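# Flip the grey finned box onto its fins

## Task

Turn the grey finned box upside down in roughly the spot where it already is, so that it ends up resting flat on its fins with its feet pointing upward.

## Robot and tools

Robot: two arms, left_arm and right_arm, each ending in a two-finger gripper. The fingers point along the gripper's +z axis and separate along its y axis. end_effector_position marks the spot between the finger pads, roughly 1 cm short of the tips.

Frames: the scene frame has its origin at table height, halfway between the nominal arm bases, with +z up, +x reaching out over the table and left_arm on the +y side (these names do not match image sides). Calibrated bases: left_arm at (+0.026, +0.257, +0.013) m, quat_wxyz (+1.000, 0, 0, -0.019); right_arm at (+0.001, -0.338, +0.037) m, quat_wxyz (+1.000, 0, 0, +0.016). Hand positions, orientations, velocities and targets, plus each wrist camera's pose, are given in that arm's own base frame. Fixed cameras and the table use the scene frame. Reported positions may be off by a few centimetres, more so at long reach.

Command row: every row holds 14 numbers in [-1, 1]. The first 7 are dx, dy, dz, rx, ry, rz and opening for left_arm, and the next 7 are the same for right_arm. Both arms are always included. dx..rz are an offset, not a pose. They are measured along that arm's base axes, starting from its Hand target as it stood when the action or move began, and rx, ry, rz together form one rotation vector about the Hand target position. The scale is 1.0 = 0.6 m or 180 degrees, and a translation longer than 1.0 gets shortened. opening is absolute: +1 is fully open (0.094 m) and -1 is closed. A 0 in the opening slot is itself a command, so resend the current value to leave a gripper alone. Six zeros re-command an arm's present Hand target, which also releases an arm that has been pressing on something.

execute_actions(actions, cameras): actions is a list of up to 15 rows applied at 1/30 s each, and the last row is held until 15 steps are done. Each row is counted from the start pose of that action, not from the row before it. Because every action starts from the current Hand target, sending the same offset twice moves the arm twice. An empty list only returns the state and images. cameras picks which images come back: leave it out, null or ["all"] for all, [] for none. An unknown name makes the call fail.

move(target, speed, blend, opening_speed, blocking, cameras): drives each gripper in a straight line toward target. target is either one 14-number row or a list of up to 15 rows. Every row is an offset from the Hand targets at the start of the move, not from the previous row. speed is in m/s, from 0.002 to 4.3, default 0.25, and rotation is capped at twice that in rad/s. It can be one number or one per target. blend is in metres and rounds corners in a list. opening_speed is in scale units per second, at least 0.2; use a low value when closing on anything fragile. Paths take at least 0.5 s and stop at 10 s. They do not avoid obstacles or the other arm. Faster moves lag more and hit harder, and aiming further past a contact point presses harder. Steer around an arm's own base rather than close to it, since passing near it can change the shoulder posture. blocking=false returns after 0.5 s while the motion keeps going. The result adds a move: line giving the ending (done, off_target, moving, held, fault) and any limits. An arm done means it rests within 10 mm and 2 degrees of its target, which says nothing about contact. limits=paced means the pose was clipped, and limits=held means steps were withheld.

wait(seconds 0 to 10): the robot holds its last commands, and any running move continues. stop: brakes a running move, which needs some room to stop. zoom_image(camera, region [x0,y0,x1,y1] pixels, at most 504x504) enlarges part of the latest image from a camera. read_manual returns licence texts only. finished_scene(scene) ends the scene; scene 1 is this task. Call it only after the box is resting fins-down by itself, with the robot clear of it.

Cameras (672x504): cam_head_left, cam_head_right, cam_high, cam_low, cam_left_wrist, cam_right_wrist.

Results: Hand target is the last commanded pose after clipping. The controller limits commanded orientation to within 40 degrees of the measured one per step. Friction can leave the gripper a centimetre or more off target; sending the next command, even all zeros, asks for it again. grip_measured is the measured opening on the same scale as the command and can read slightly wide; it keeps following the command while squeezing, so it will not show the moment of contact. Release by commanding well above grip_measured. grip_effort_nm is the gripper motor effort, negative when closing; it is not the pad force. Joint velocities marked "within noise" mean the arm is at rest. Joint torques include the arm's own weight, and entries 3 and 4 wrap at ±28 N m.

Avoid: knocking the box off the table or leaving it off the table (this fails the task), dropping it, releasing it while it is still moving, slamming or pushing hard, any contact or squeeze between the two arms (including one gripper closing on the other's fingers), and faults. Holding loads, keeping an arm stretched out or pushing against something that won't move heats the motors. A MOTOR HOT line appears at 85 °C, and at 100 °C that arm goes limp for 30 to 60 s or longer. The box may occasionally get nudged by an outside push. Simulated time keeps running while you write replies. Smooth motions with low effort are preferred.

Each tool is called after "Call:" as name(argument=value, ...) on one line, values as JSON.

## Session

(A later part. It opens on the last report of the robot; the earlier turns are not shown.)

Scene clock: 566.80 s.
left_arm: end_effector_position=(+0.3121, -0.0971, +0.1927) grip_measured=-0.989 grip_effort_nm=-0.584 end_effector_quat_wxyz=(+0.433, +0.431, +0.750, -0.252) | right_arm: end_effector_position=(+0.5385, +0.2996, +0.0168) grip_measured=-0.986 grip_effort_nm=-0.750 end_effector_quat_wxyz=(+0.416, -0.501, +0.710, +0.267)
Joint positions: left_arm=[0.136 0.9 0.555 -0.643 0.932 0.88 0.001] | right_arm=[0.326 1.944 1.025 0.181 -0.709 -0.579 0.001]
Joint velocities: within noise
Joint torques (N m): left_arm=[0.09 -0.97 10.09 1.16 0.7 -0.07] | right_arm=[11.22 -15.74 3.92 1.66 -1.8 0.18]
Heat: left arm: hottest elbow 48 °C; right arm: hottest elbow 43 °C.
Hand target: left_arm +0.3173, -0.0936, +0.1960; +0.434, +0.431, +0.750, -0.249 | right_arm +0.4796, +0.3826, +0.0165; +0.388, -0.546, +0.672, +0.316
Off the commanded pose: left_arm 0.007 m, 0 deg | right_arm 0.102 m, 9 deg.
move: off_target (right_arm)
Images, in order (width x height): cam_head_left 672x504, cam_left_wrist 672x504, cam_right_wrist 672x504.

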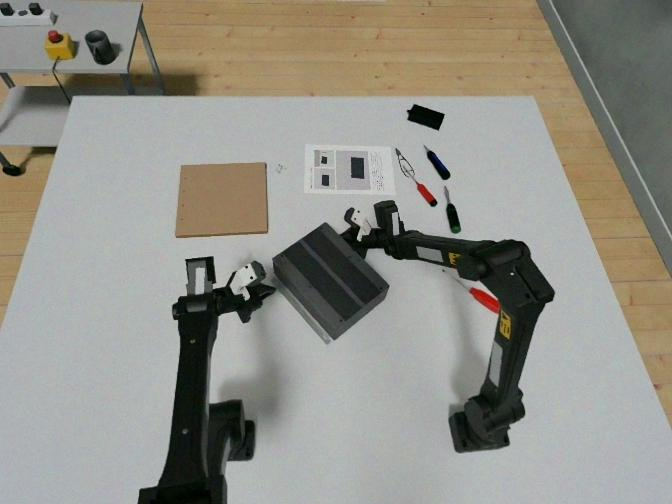

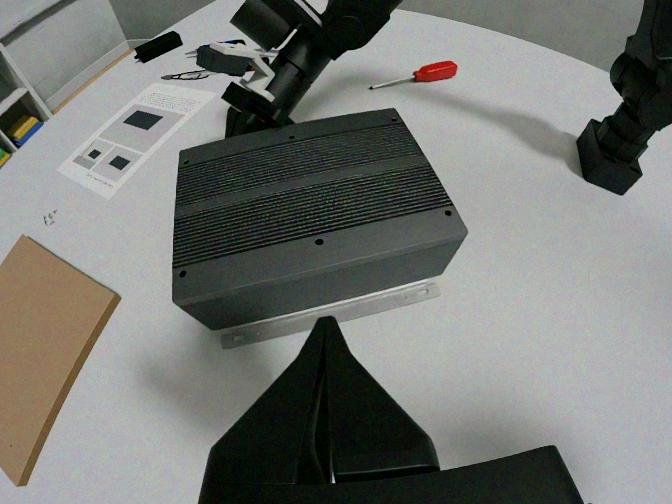

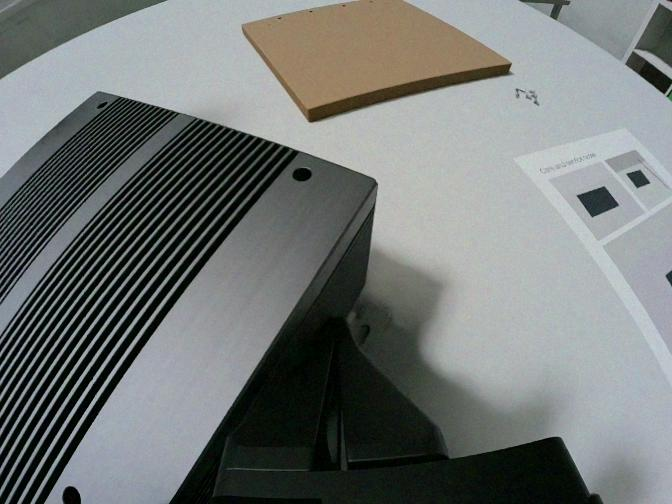

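Call:
move(target=[0,0,0,0,0,0,-1,-0.08,0.1,0,0,0,0,-1], speed=0.08, cameras=["cam_head_left","cam_right_wrist","cam_left_wrist"])

Scene clock: 572.07 s.
left_arm: end_effector_position=(+0.3121, -0.0971, +0.1927) grip_measured=-0.989 grip_effort_nm=-0.584 end_effector_quat_wxyz=(+0.433, +0.431, +0.750, -0.252) | right_arm: end_effector_position=(+0.4929, +0.3658, +0.0202) grip_measured=-0.986 grip_effort_nm=-0.750 end_effector_quat_wxyz=(+0.417, -0.508, +0.705, +0.267)
Joint positions: left_arm=[0.136 0.9 0.555 -0.643 0.932 0.88 0.001] | right_arm=[0.481 1.915 0.967 0.284 -0.599 -0.471 0.001]
Joint velocities: within noise
Joint torques (N m): left_arm=[0.09 -0.91 10.13 1.14 0.69 -0.07] | right_arm=[11.22 -14.97 4.93 2.13 -1.42 0.35]
Heat: left arm: hottest elbow 48 °C; right arm: hottest elbow 42 °C.
Hand target: left_arm +0.3173, -0.0937, +0.1960; +0.434, +0.431, +0.750, -0.249 | right_arm +0.4316, +0.4427, +0.0165; +0.387, -0.546, +0.672, +0.316
Off the commanded pose: left_arm 0.007 m, 0 deg | right_arm 0.098 m, 9 deg.
move: off_target (right_arm)
Images, in order (width x height): cam_head_left 672x504, cam_left_wrist 672x504, cam_right_wrist 672x504.

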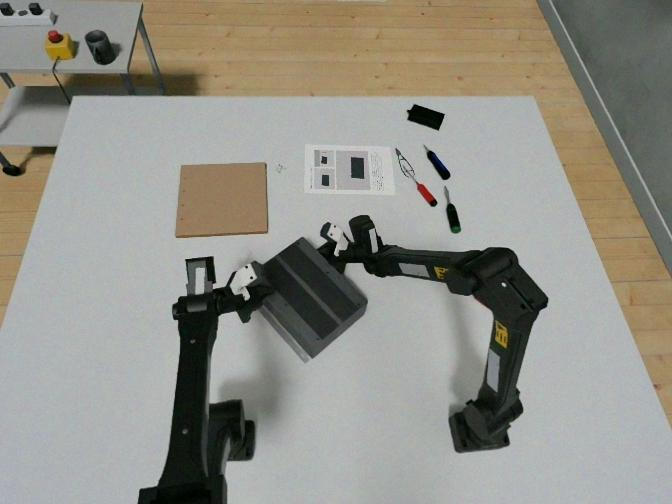

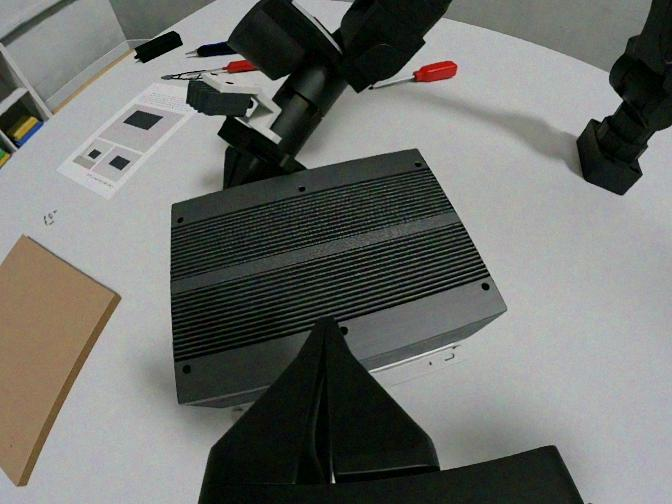

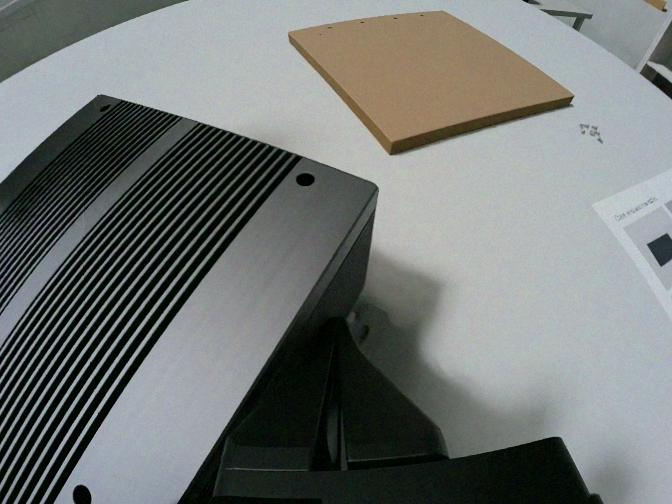

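Call:
move(target=[[0,0,0,0,0,0,-1,0.18,-0.221,0,0,0,0,-1],[0.183,0.135,0.03,0,0,-0.267,-1,0.147,-0.321,0.305,0,0,0,-1],[0.183,0.135,0.0,0,0,-0.267,-1,-0.353,-0.404,0.305,0,0,-0.194,-1],[0.183,0.135,0,0,0,-0.267,-1,-0.449,-0.28,0.305,0,0,-0.194,-1]], speed=0.3)

Scene clock: 620.33 s.
left_arm: end_effector_position=(+0.4171, -0.0130, +0.1959) grip_measured=-0.989 grip_effort_nm=-0.584 end_effector_quat_wxyz=(+0.274, +0.651, +0.623, -0.336) | right_arm: end_effector_position=(+0.1617, +0.2608, +0.1719) grip_measured=-0.986 grip_effort_nm=-0.750 end_effector_quat_wxyz=(+0.453, -0.327, +0.812, +0.167)
Joint positions: left_arm=[0.272 1.661 1.309 -1.668 0.806 2.081 0.001] | right_arm=[1.255 0.57 0.346 -0.404 0.434 0.266 0.001]
Joint velocities: within noise
Joint torques (N m): left_arm=[-1.55 -10.05 10.15 -0.69 0.43 -0.06] | right_arm=[0.38 2.08 12.7 1.78 0.32 0.05]
Heat: left arm: hottest elbow 47 °C; right arm: hottest elbow 38 °C.
Hand target: left_arm +0.4272, -0.0125, +0.1960; +0.295, +0.699, +0.510, -0.405 | right_arm +0.1622, +0.2746, +0.1993; +0.464, -0.320, +0.805, +0.185
Off the commanded pose: left_arm 0.010 m, 16 deg | right_arm 0.031 m, 3 deg.
joint sent to its limit (left arm) — joint 4 (wrist pitch), lower limit; joint 6 (wrist roll), upper limit. The joint targets are off in orientation, not in position.
move: off_target (left_arm, right_arm)

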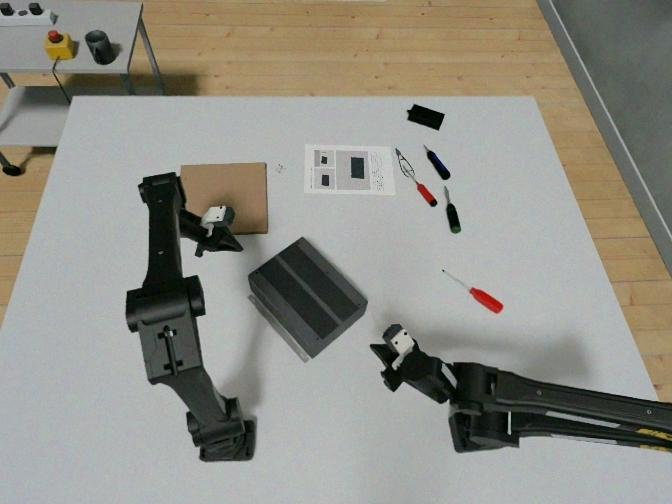

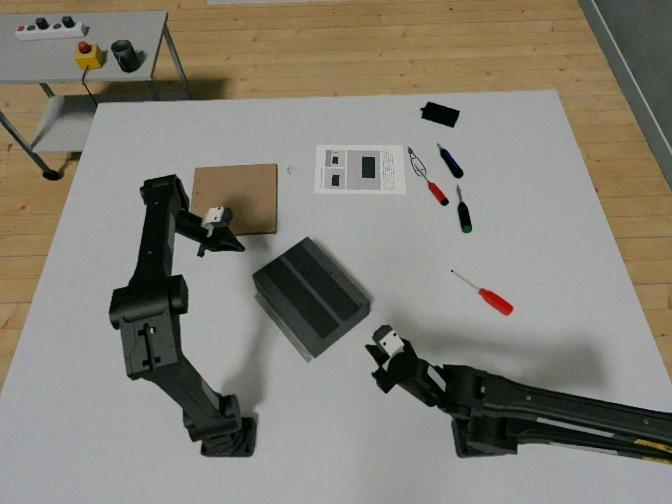

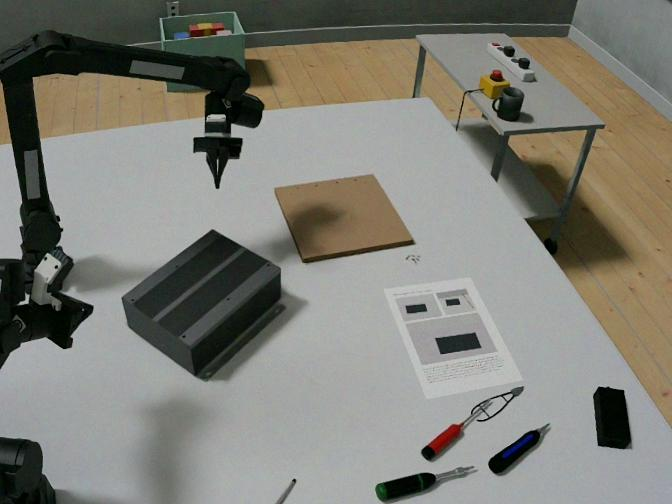

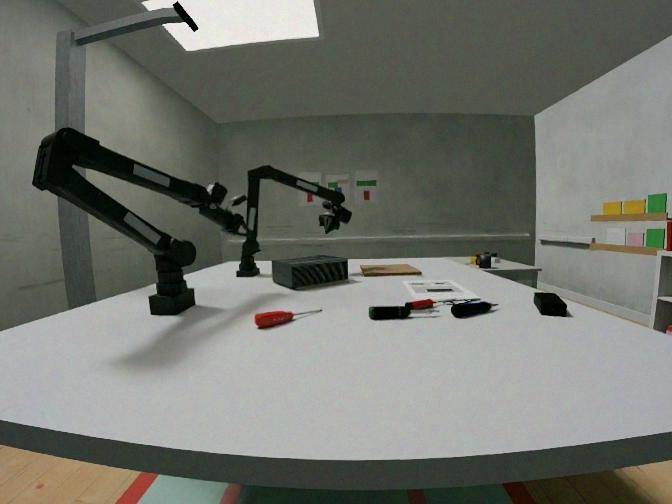

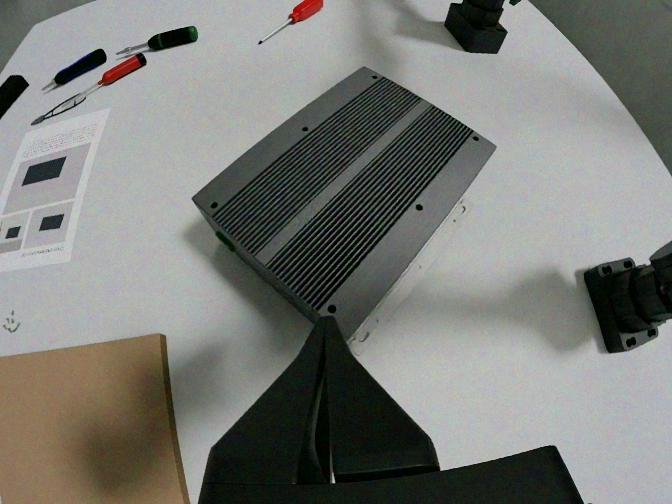

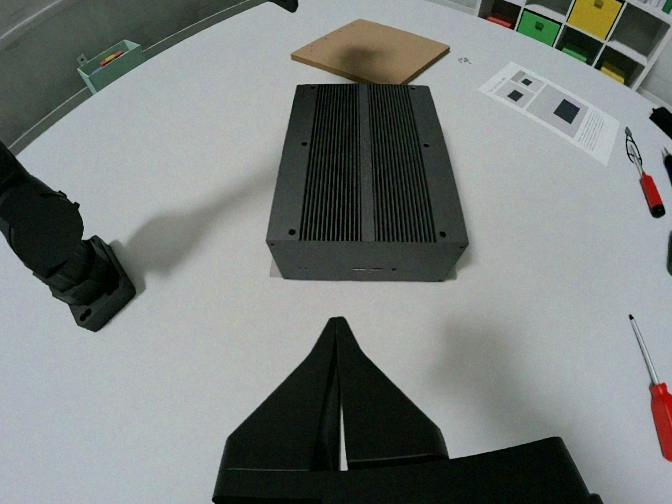

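Call:
move(target=[[0.023,-0.013,0,-0.096,0.103,0.622,-1,0.0,0.02,-0.15,0,0,0,-1],[0.023,-0.013,-0.235,-0.096,0.103,0.622,-1,0.024,0.08,-0.294,0,0,0,-1]], speed=0.25)

Scene clock: 668.37 s.
left_arm: end_effector_position=(+0.4545, -0.0141, +0.0995) grip_measured=-0.989 grip_effort_nm=-0.584 end_effector_quat_wxyz=(+0.559, -0.130, +0.808, -0.135) | right_arm: end_effector_position=(+0.1734, +0.3143, +0.0182) grip_measured=-0.986 grip_effort_nm=-0.745 end_effector_quat_wxyz=(+0.457, -0.321, +0.810, +0.180)
Joint positions: left_arm=[-0.003 1.426 0.374 0.705 0.07 -0.371 0.001] | right_arm=[1.273 1.464 0.196 0.658 0.438 0.286 0.001]
Joint velocities: within noise
Joint torques (N m): left_arm=[-1.67 -1.67 3.81 1.24 0.3 -0.26] | right_arm=[-0.44 -4.01 4.75 2.48 0.27 -0.11]
Heat: left arm: hottest elbow 45 °C; right arm: hottest elbow 43 °C.
Hand target: left_arm +0.4409, -0.0203, +0.0549; +0.511, -0.134, +0.838, -0.135 | right_arm +0.1767, +0.3227, +0.0231; +0.465, -0.320, +0.805, +0.185
Off the commanded pose: left_arm 0.047 m, 6 deg | right_arm 0.010 m, 1 deg.
move: off_target (left_arm)

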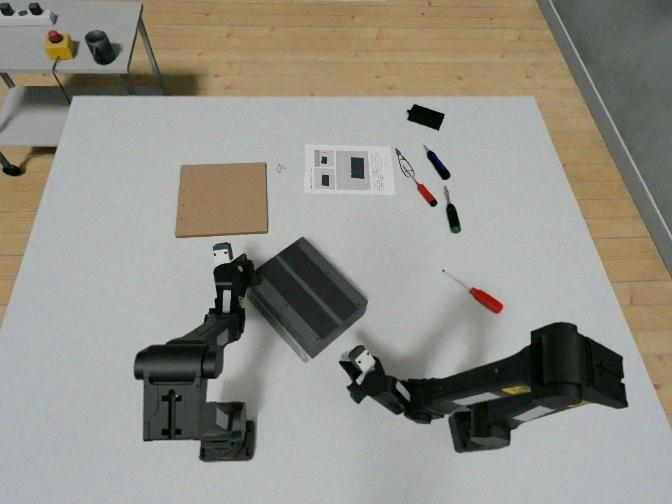

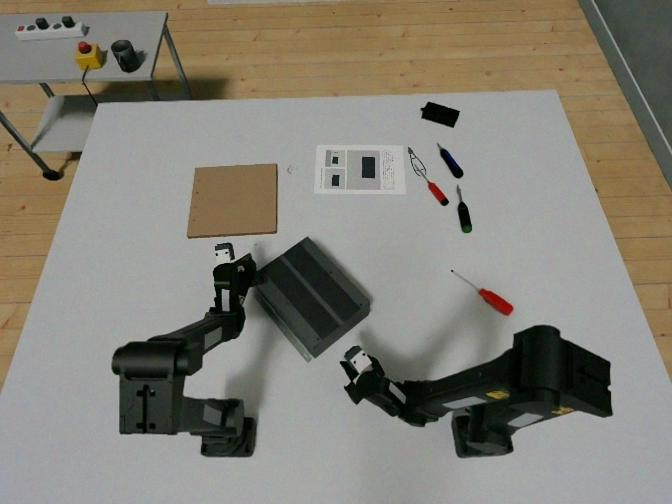

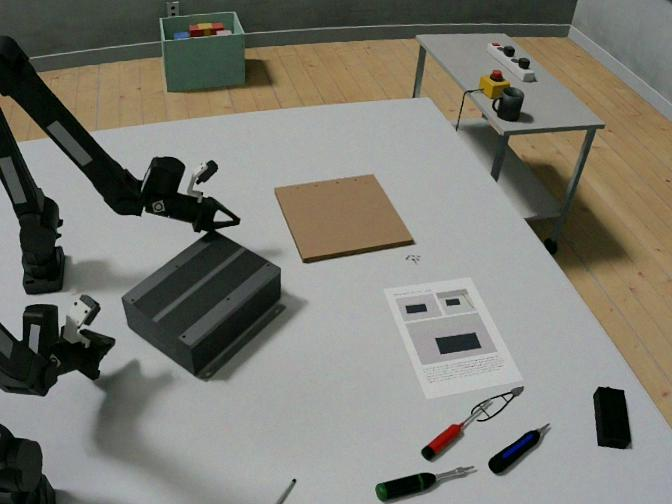

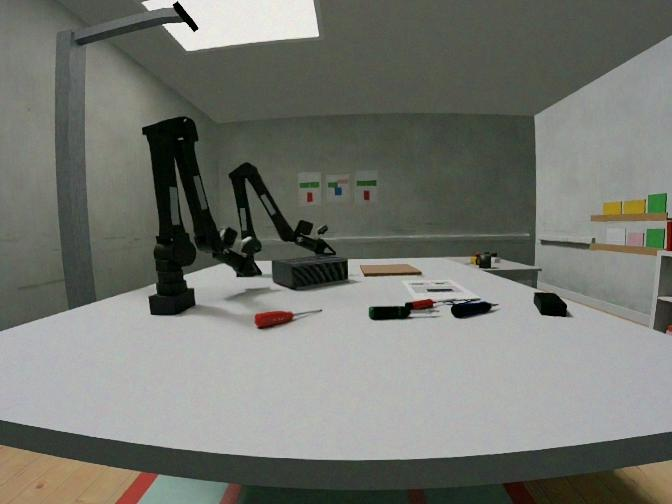

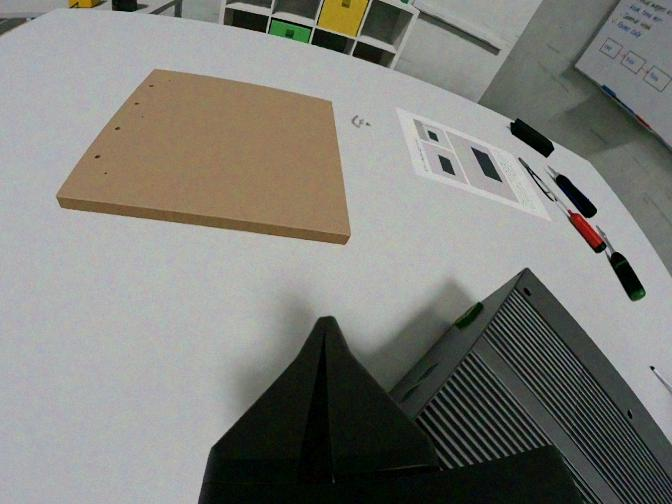

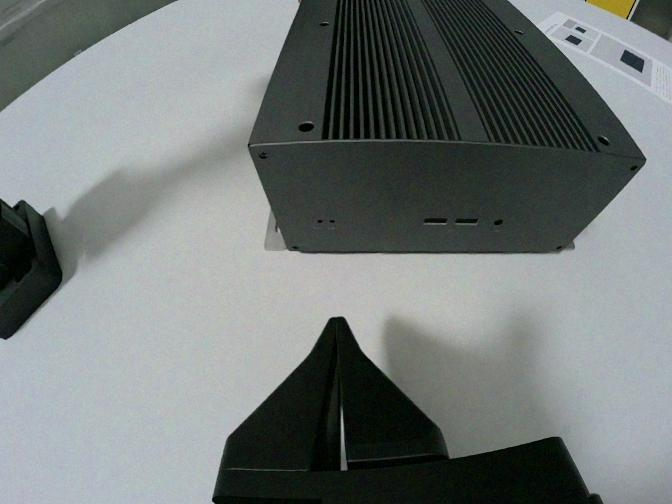

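Call:
move(target=[[0.02,0.02,0.25,0,0,0,-1,0,0,0,0,0,0,-1],[0.03,0.02,0.25,-0.045,0.464,-0.182,-1,0,0,0,0,0,0,-1],[0.02,0.01,0,-0.045,0.464,-0.182,-1,0,0,0,0,0,0,-1]], speed=0.25)

Scene clock: 690.67 s.
left_arm: end_effector_position=(+0.4507, -0.0107, +0.0647) grip_measured=-0.989 grip_effort_nm=-0.579 end_effector_quat_wxyz=(-0.229, -0.011, +0.954, -0.193) | right_arm: end_effector_position=(+0.1734, +0.3143, +0.0181) grip_measured=-0.986 grip_effort_nm=-0.750 end_effector_quat_wxyz=(+0.457, -0.322, +0.810, +0.180)
Joint positions: left_arm=[0.102 1.964 1.461 -1.586 0.332 0.169 0.001] | right_arm=[1.273 1.464 0.196 0.658 0.438 0.285 0.001]
Joint velocities: within noise
Joint torques (N m): left_arm=[-1.55 -14.21 7.08 -0.01 0.19 -0.03] | right_arm=[-0.38 -3.9 4.59 2.69 0.3 -0.11]
Heat: left arm: hottest elbow 43 °C; right arm: hottest elbow 41 °C.
Hand target: left_arm +0.4529, -0.0144, +0.0549; -0.232, +0.000, +0.953, -0.192 | right_arm +0.1767, +0.3227, +0.0231; +0.464, -0.320, +0.805, +0.185
Off the commanded pose: left_arm 0.011 m, 1 deg | right_arm 0.010 m, 1 deg.
move: off_target (left_arm)

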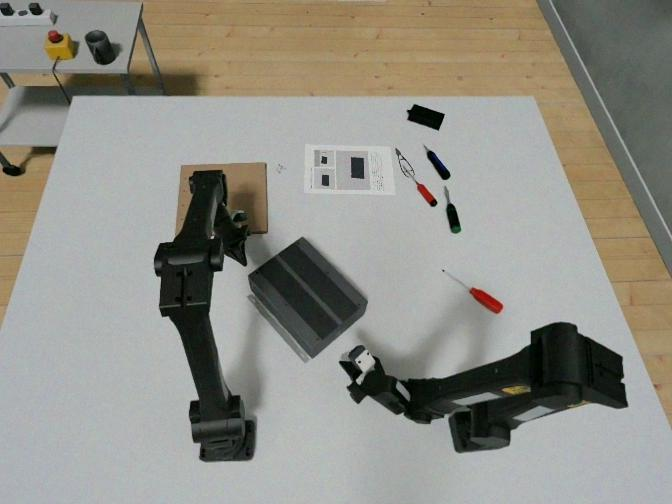

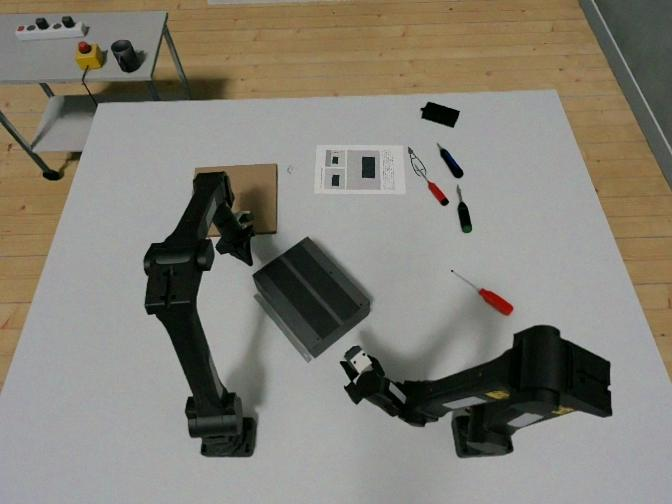

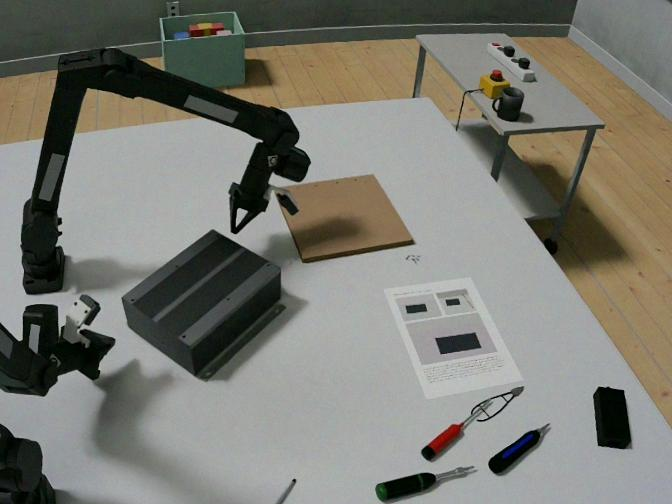

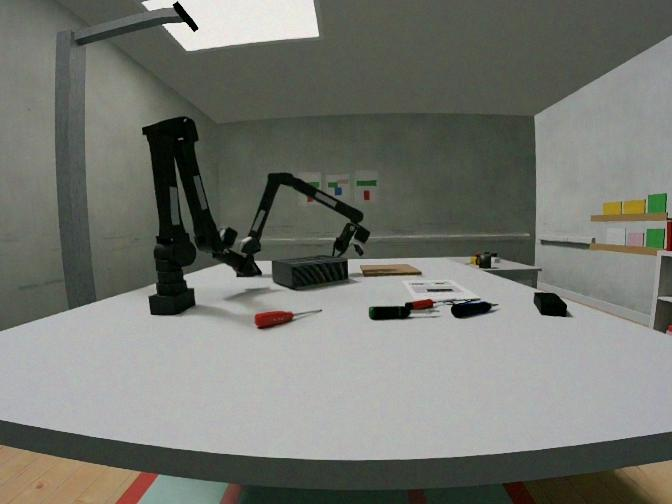

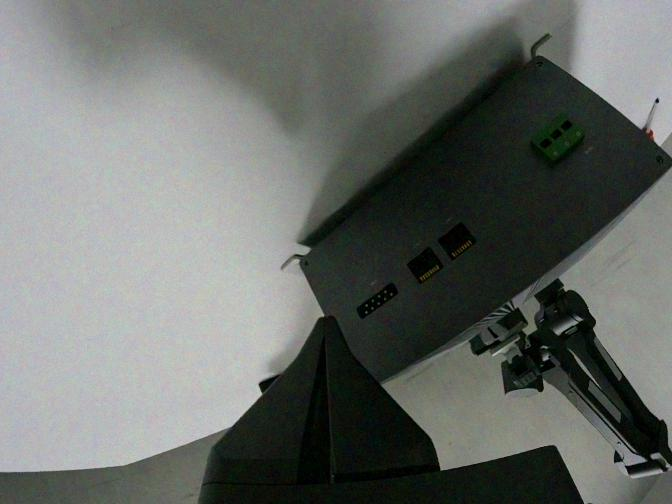

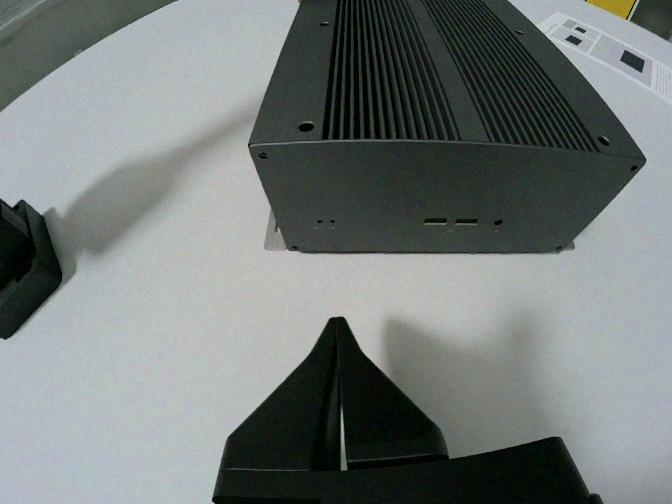

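Call:
move(target=[[0.032,-0.04,-0.02,0,0,0,-1,0.05,0.035,0,0,0,0,-1],[-0.042,-0.1,-0.02,0,0,0,-1,0.113,0.079,0,0,0,0,-1]], speed=0.06)

Scene clock: 738.00 s.
left_arm: end_effector_position=(+0.4407, -0.0568, +0.0386) grip_measured=-0.989 grip_effort_nm=-0.584 end_effector_quat_wxyz=(-0.218, -0.005, +0.957, -0.190) | right_arm: end_effector_position=(+0.2218, +0.3498, +0.0080) grip_measured=-0.986 grip_effort_nm=-0.745 end_effector_quat_wxyz=(+0.444, -0.336, +0.812, +0.178)
Joint positions: left_arm=[0.013 1.953 1.373 -1.46 0.37 0.091 0.001] | right_arm=[1.128 1.595 0.333 0.658 0.296 0.187 0.001]
Joint velocities: within noise
Joint torques (N m): left_arm=[-3.6 -16.85 4.62 -0.88 0.88 -0.29] | right_arm=[-2.14 -6.53 7.62 1.98 0.17 -0.2]
Heat: left arm: hottest elbow 41 °C; right arm: hottest elbow 38 °C.
Hand target: left_arm +0.4277, -0.0744, +0.0430; -0.232, +0.000, +0.953, -0.192 | right_arm +0.2445, +0.3699, +0.0229; +0.464, -0.320, +0.805, +0.185
Off the commanded pose: left_arm 0.022 m, 2 deg | right_arm 0.034 m, 3 deg.
move: off_target (left_arm, right_arm)

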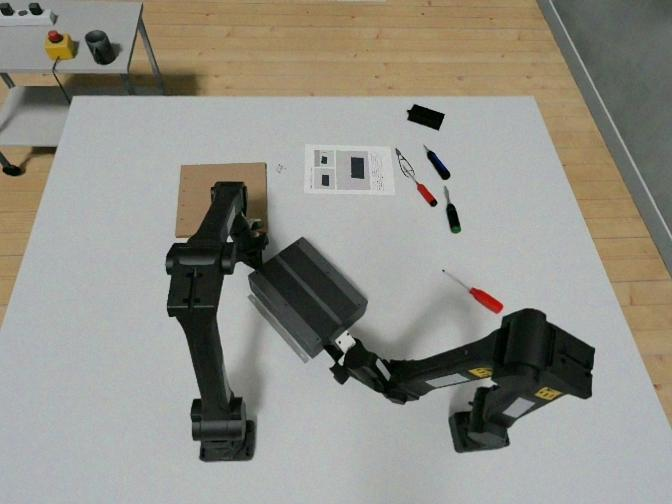

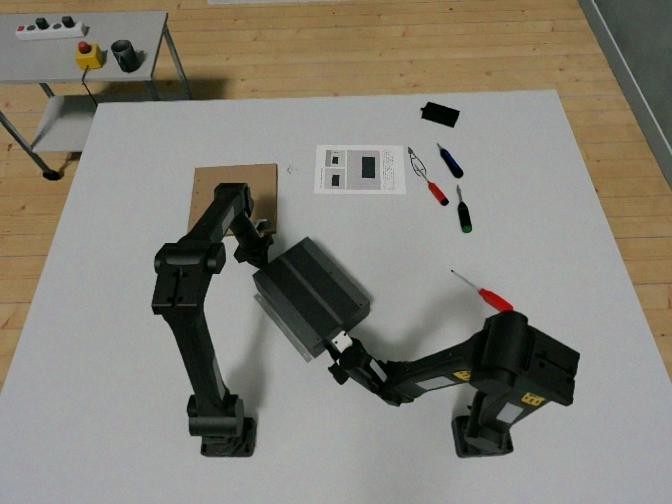

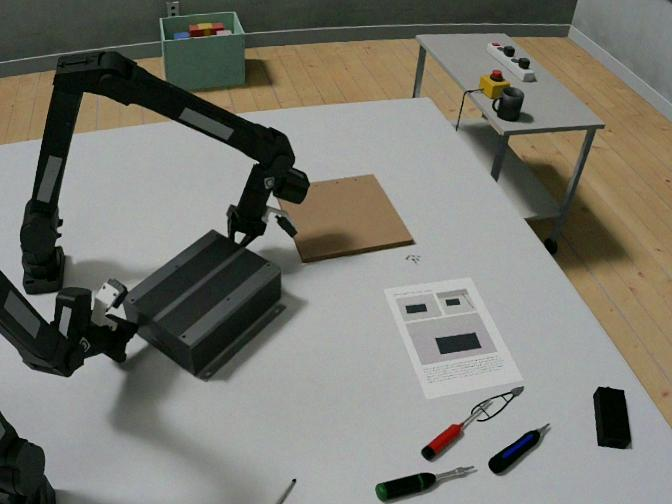

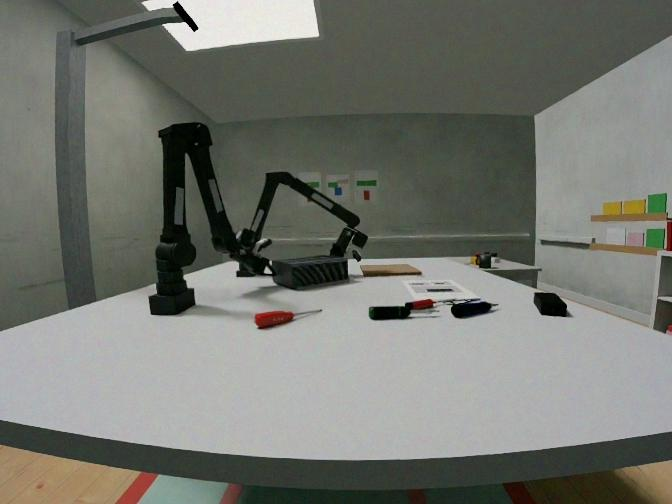

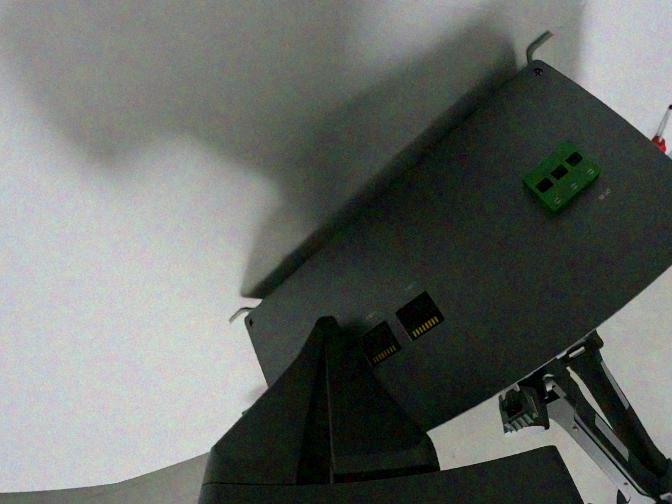

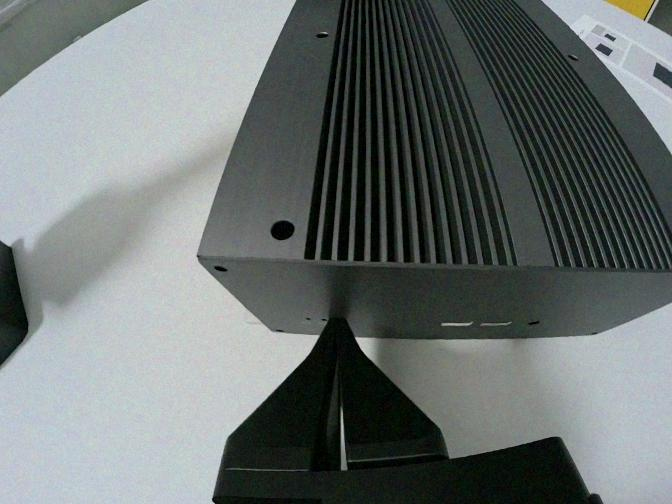

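Call:
move(target=[[-0.13,-0.105,0.04,0,0,0,-1,0.136,0.096,0.05,0,0,0,-1],[-0.15,-0.12,0.17,0,0,0,-1,0.16,0.11,0.17,0,0,0,-1]], speed=0.08)

Scene clock: 751.07 s.
left_arm: end_effector_position=(+0.3390, -0.1470, +0.1379) grip_measured=-0.989 grip_effort_nm=-0.579 end_effector_quat_wxyz=(-0.236, +0.007, +0.953, -0.190) | right_arm: end_effector_position=(+0.3258, +0.4272, +0.1117) grip_measured=-0.986 grip_effort_nm=-0.750 end_effector_quat_wxyz=(+0.448, -0.328, +0.812, +0.181)
Joint positions: left_arm=[-0.201 1.622 1.19 -1.566 0.458 -0.085 0.001] | right_arm=[0.976 1.496 0.712 0.214 0.176 0.113 0.001]
Joint velocities: within noise
Joint torques (N m): left_arm=[-0.5 -13.04 7.08 -0.49 0.57 -0.3] | right_arm=[-1.85 -9.23 9.16 2.84 0.19 -0.07]
Heat: left arm: hottest elbow 40 °C; right arm: hottest elbow 40 °C.
Hand target: left_arm +0.3376, -0.1465, +0.1448; -0.233, +0.000, +0.953, -0.192 | right_arm +0.3405, +0.4359, +0.1250; +0.464, -0.320, +0.805, +0.185
Off the commanded pose: left_arm 0.007 m, 1 deg | right_arm 0.022 m, 2 deg.
move: off_target (right_arm)

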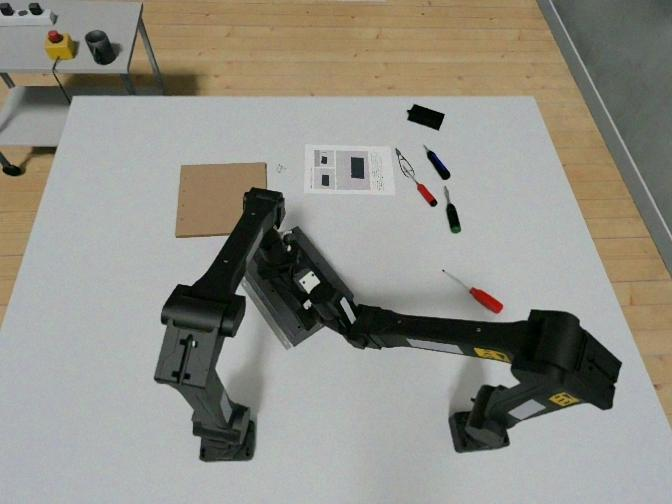

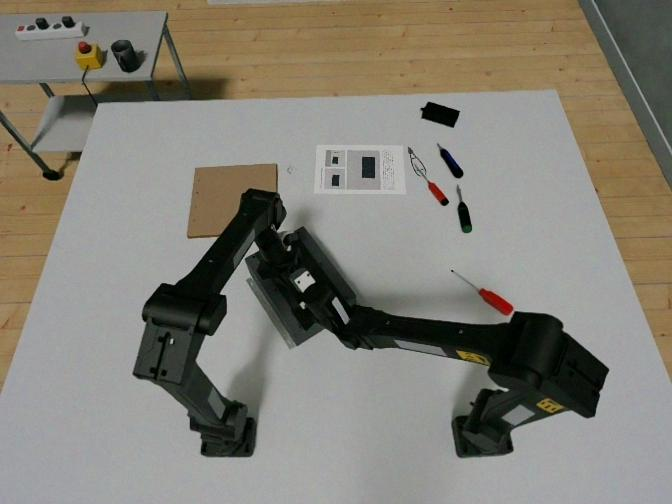

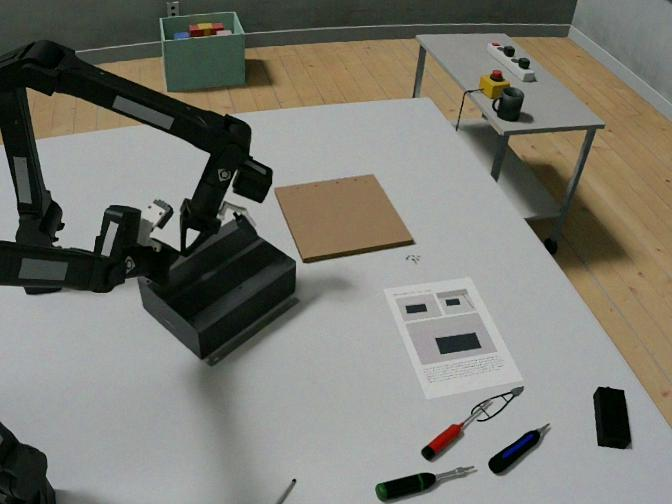

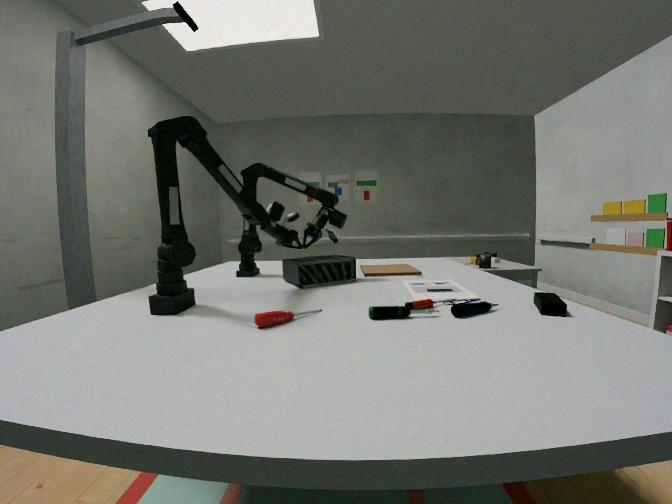

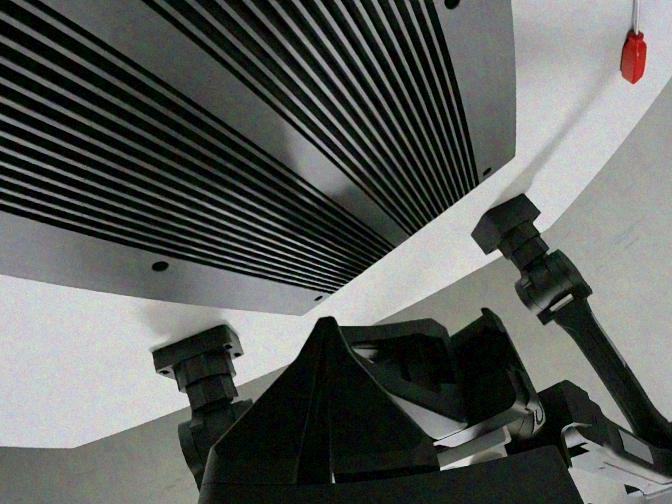

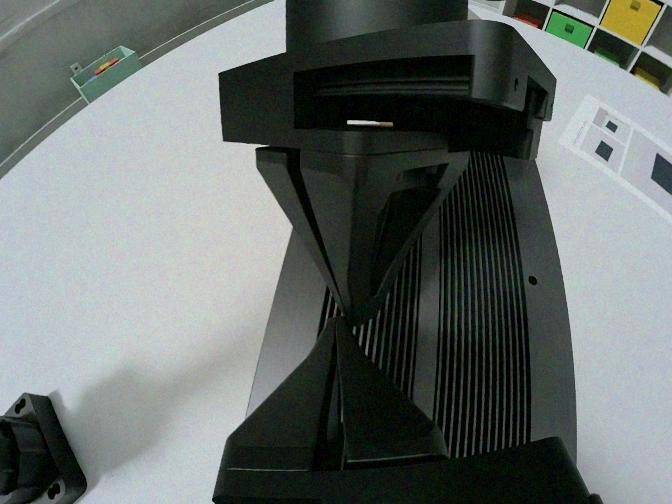

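Call:
move(target=[[0.05,0.04,0.1,0,0,0,-1,-0.06,-0.045,0.1,0,0,0,-1],[0.237,0.2,0.1,0,0,0,-1,-0.267,-0.192,0.1,0,0,0,-1],[0.237,0.2,-0.13,0,0,0,-1,-0.267,-0.192,-0.13,0,0,0,-1]], speed=0.2)

Scene clock: 805.17 s.
left_arm: end_effector_position=(+0.4752, -0.0241, +0.0921) grip_measured=-0.989 grip_effort_nm=-0.579 end_effector_quat_wxyz=(-0.221, -0.009, +0.956, -0.194) | right_arm: end_effector_position=(+0.1840, +0.3177, +0.0471) grip_measured=-0.986 grip_effort_nm=-0.745 end_effector_quat_wxyz=(+0.462, -0.315, +0.809, +0.181)
Joint positions: left_arm=[0.074 1.975 1.565 -1.653 0.349 0.143 0.001] | right_arm=[1.24 1.315 0.225 0.501 0.422 0.269 0.001]
Joint velocities: within noise
Joint torques (N m): left_arm=[-1.44 -12.57 7.62 0.49 0.05 -0.01] | right_arm=[-0.26 -3.19 4.62 2.54 0.31 -0.07]
Heat: left arm: hottest elbow 41 °C; right arm: hottest elbow 43 °C.
Hand target: left_arm +0.4799, -0.0264, +0.0670; -0.232, +0.000, +0.953, -0.192 | right_arm +0.1803, +0.3209, +0.0470; +0.464, -0.320, +0.805, +0.185
Off the commanded pose: left_arm 0.026 m, 2 deg | right_arm 0.005 m, 1 deg.
move: off_target (left_arm)

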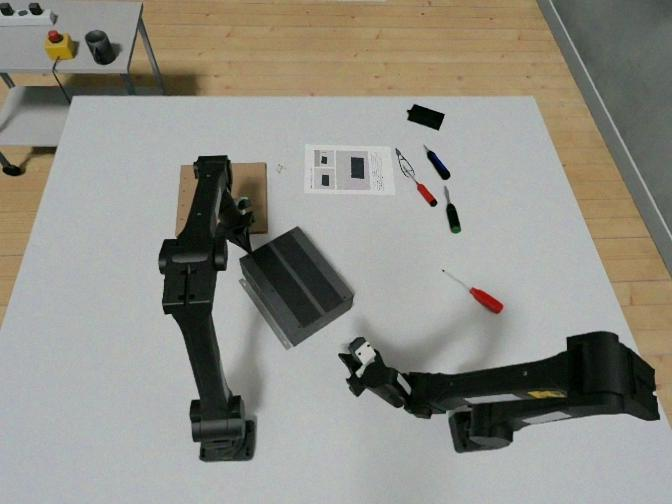

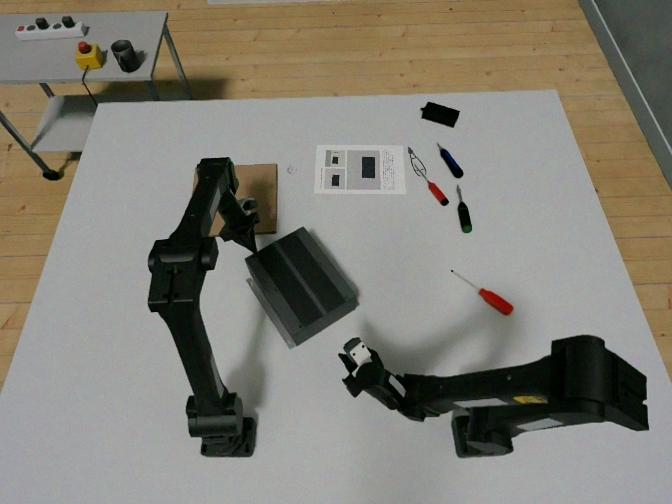

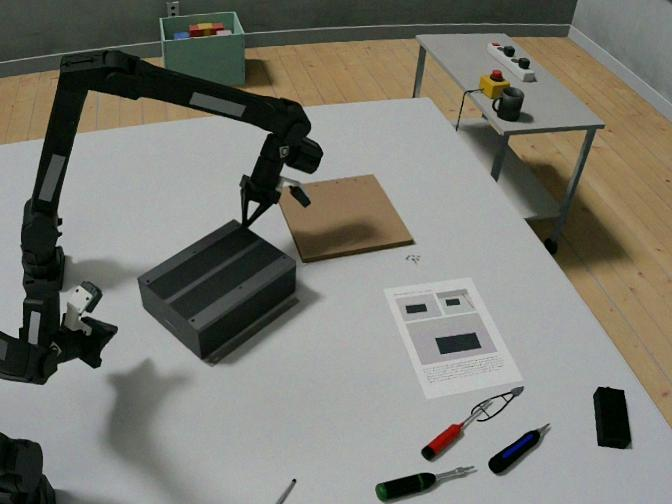

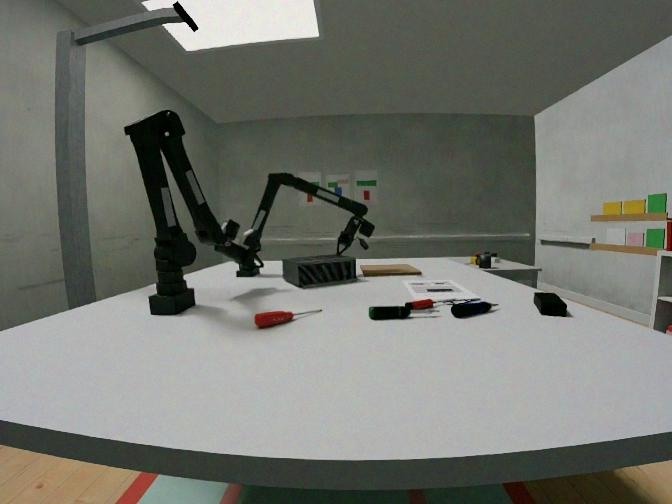

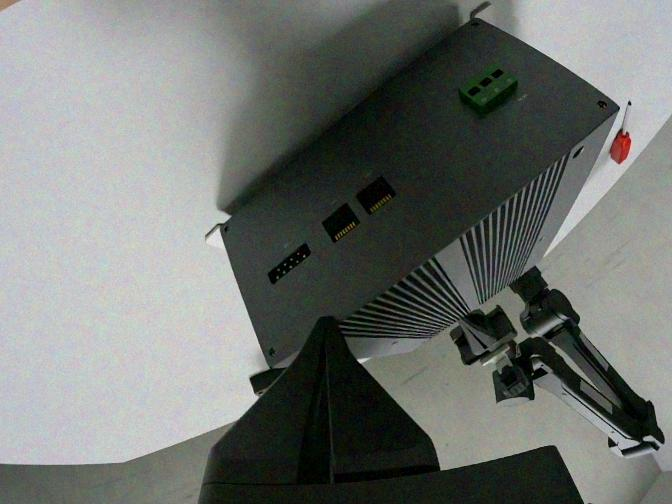

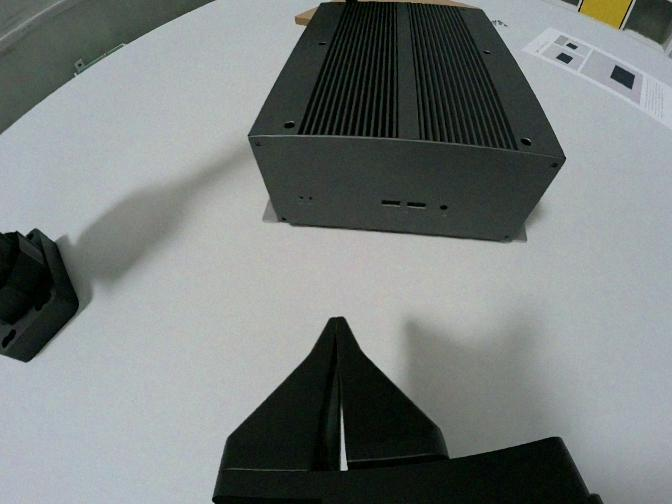

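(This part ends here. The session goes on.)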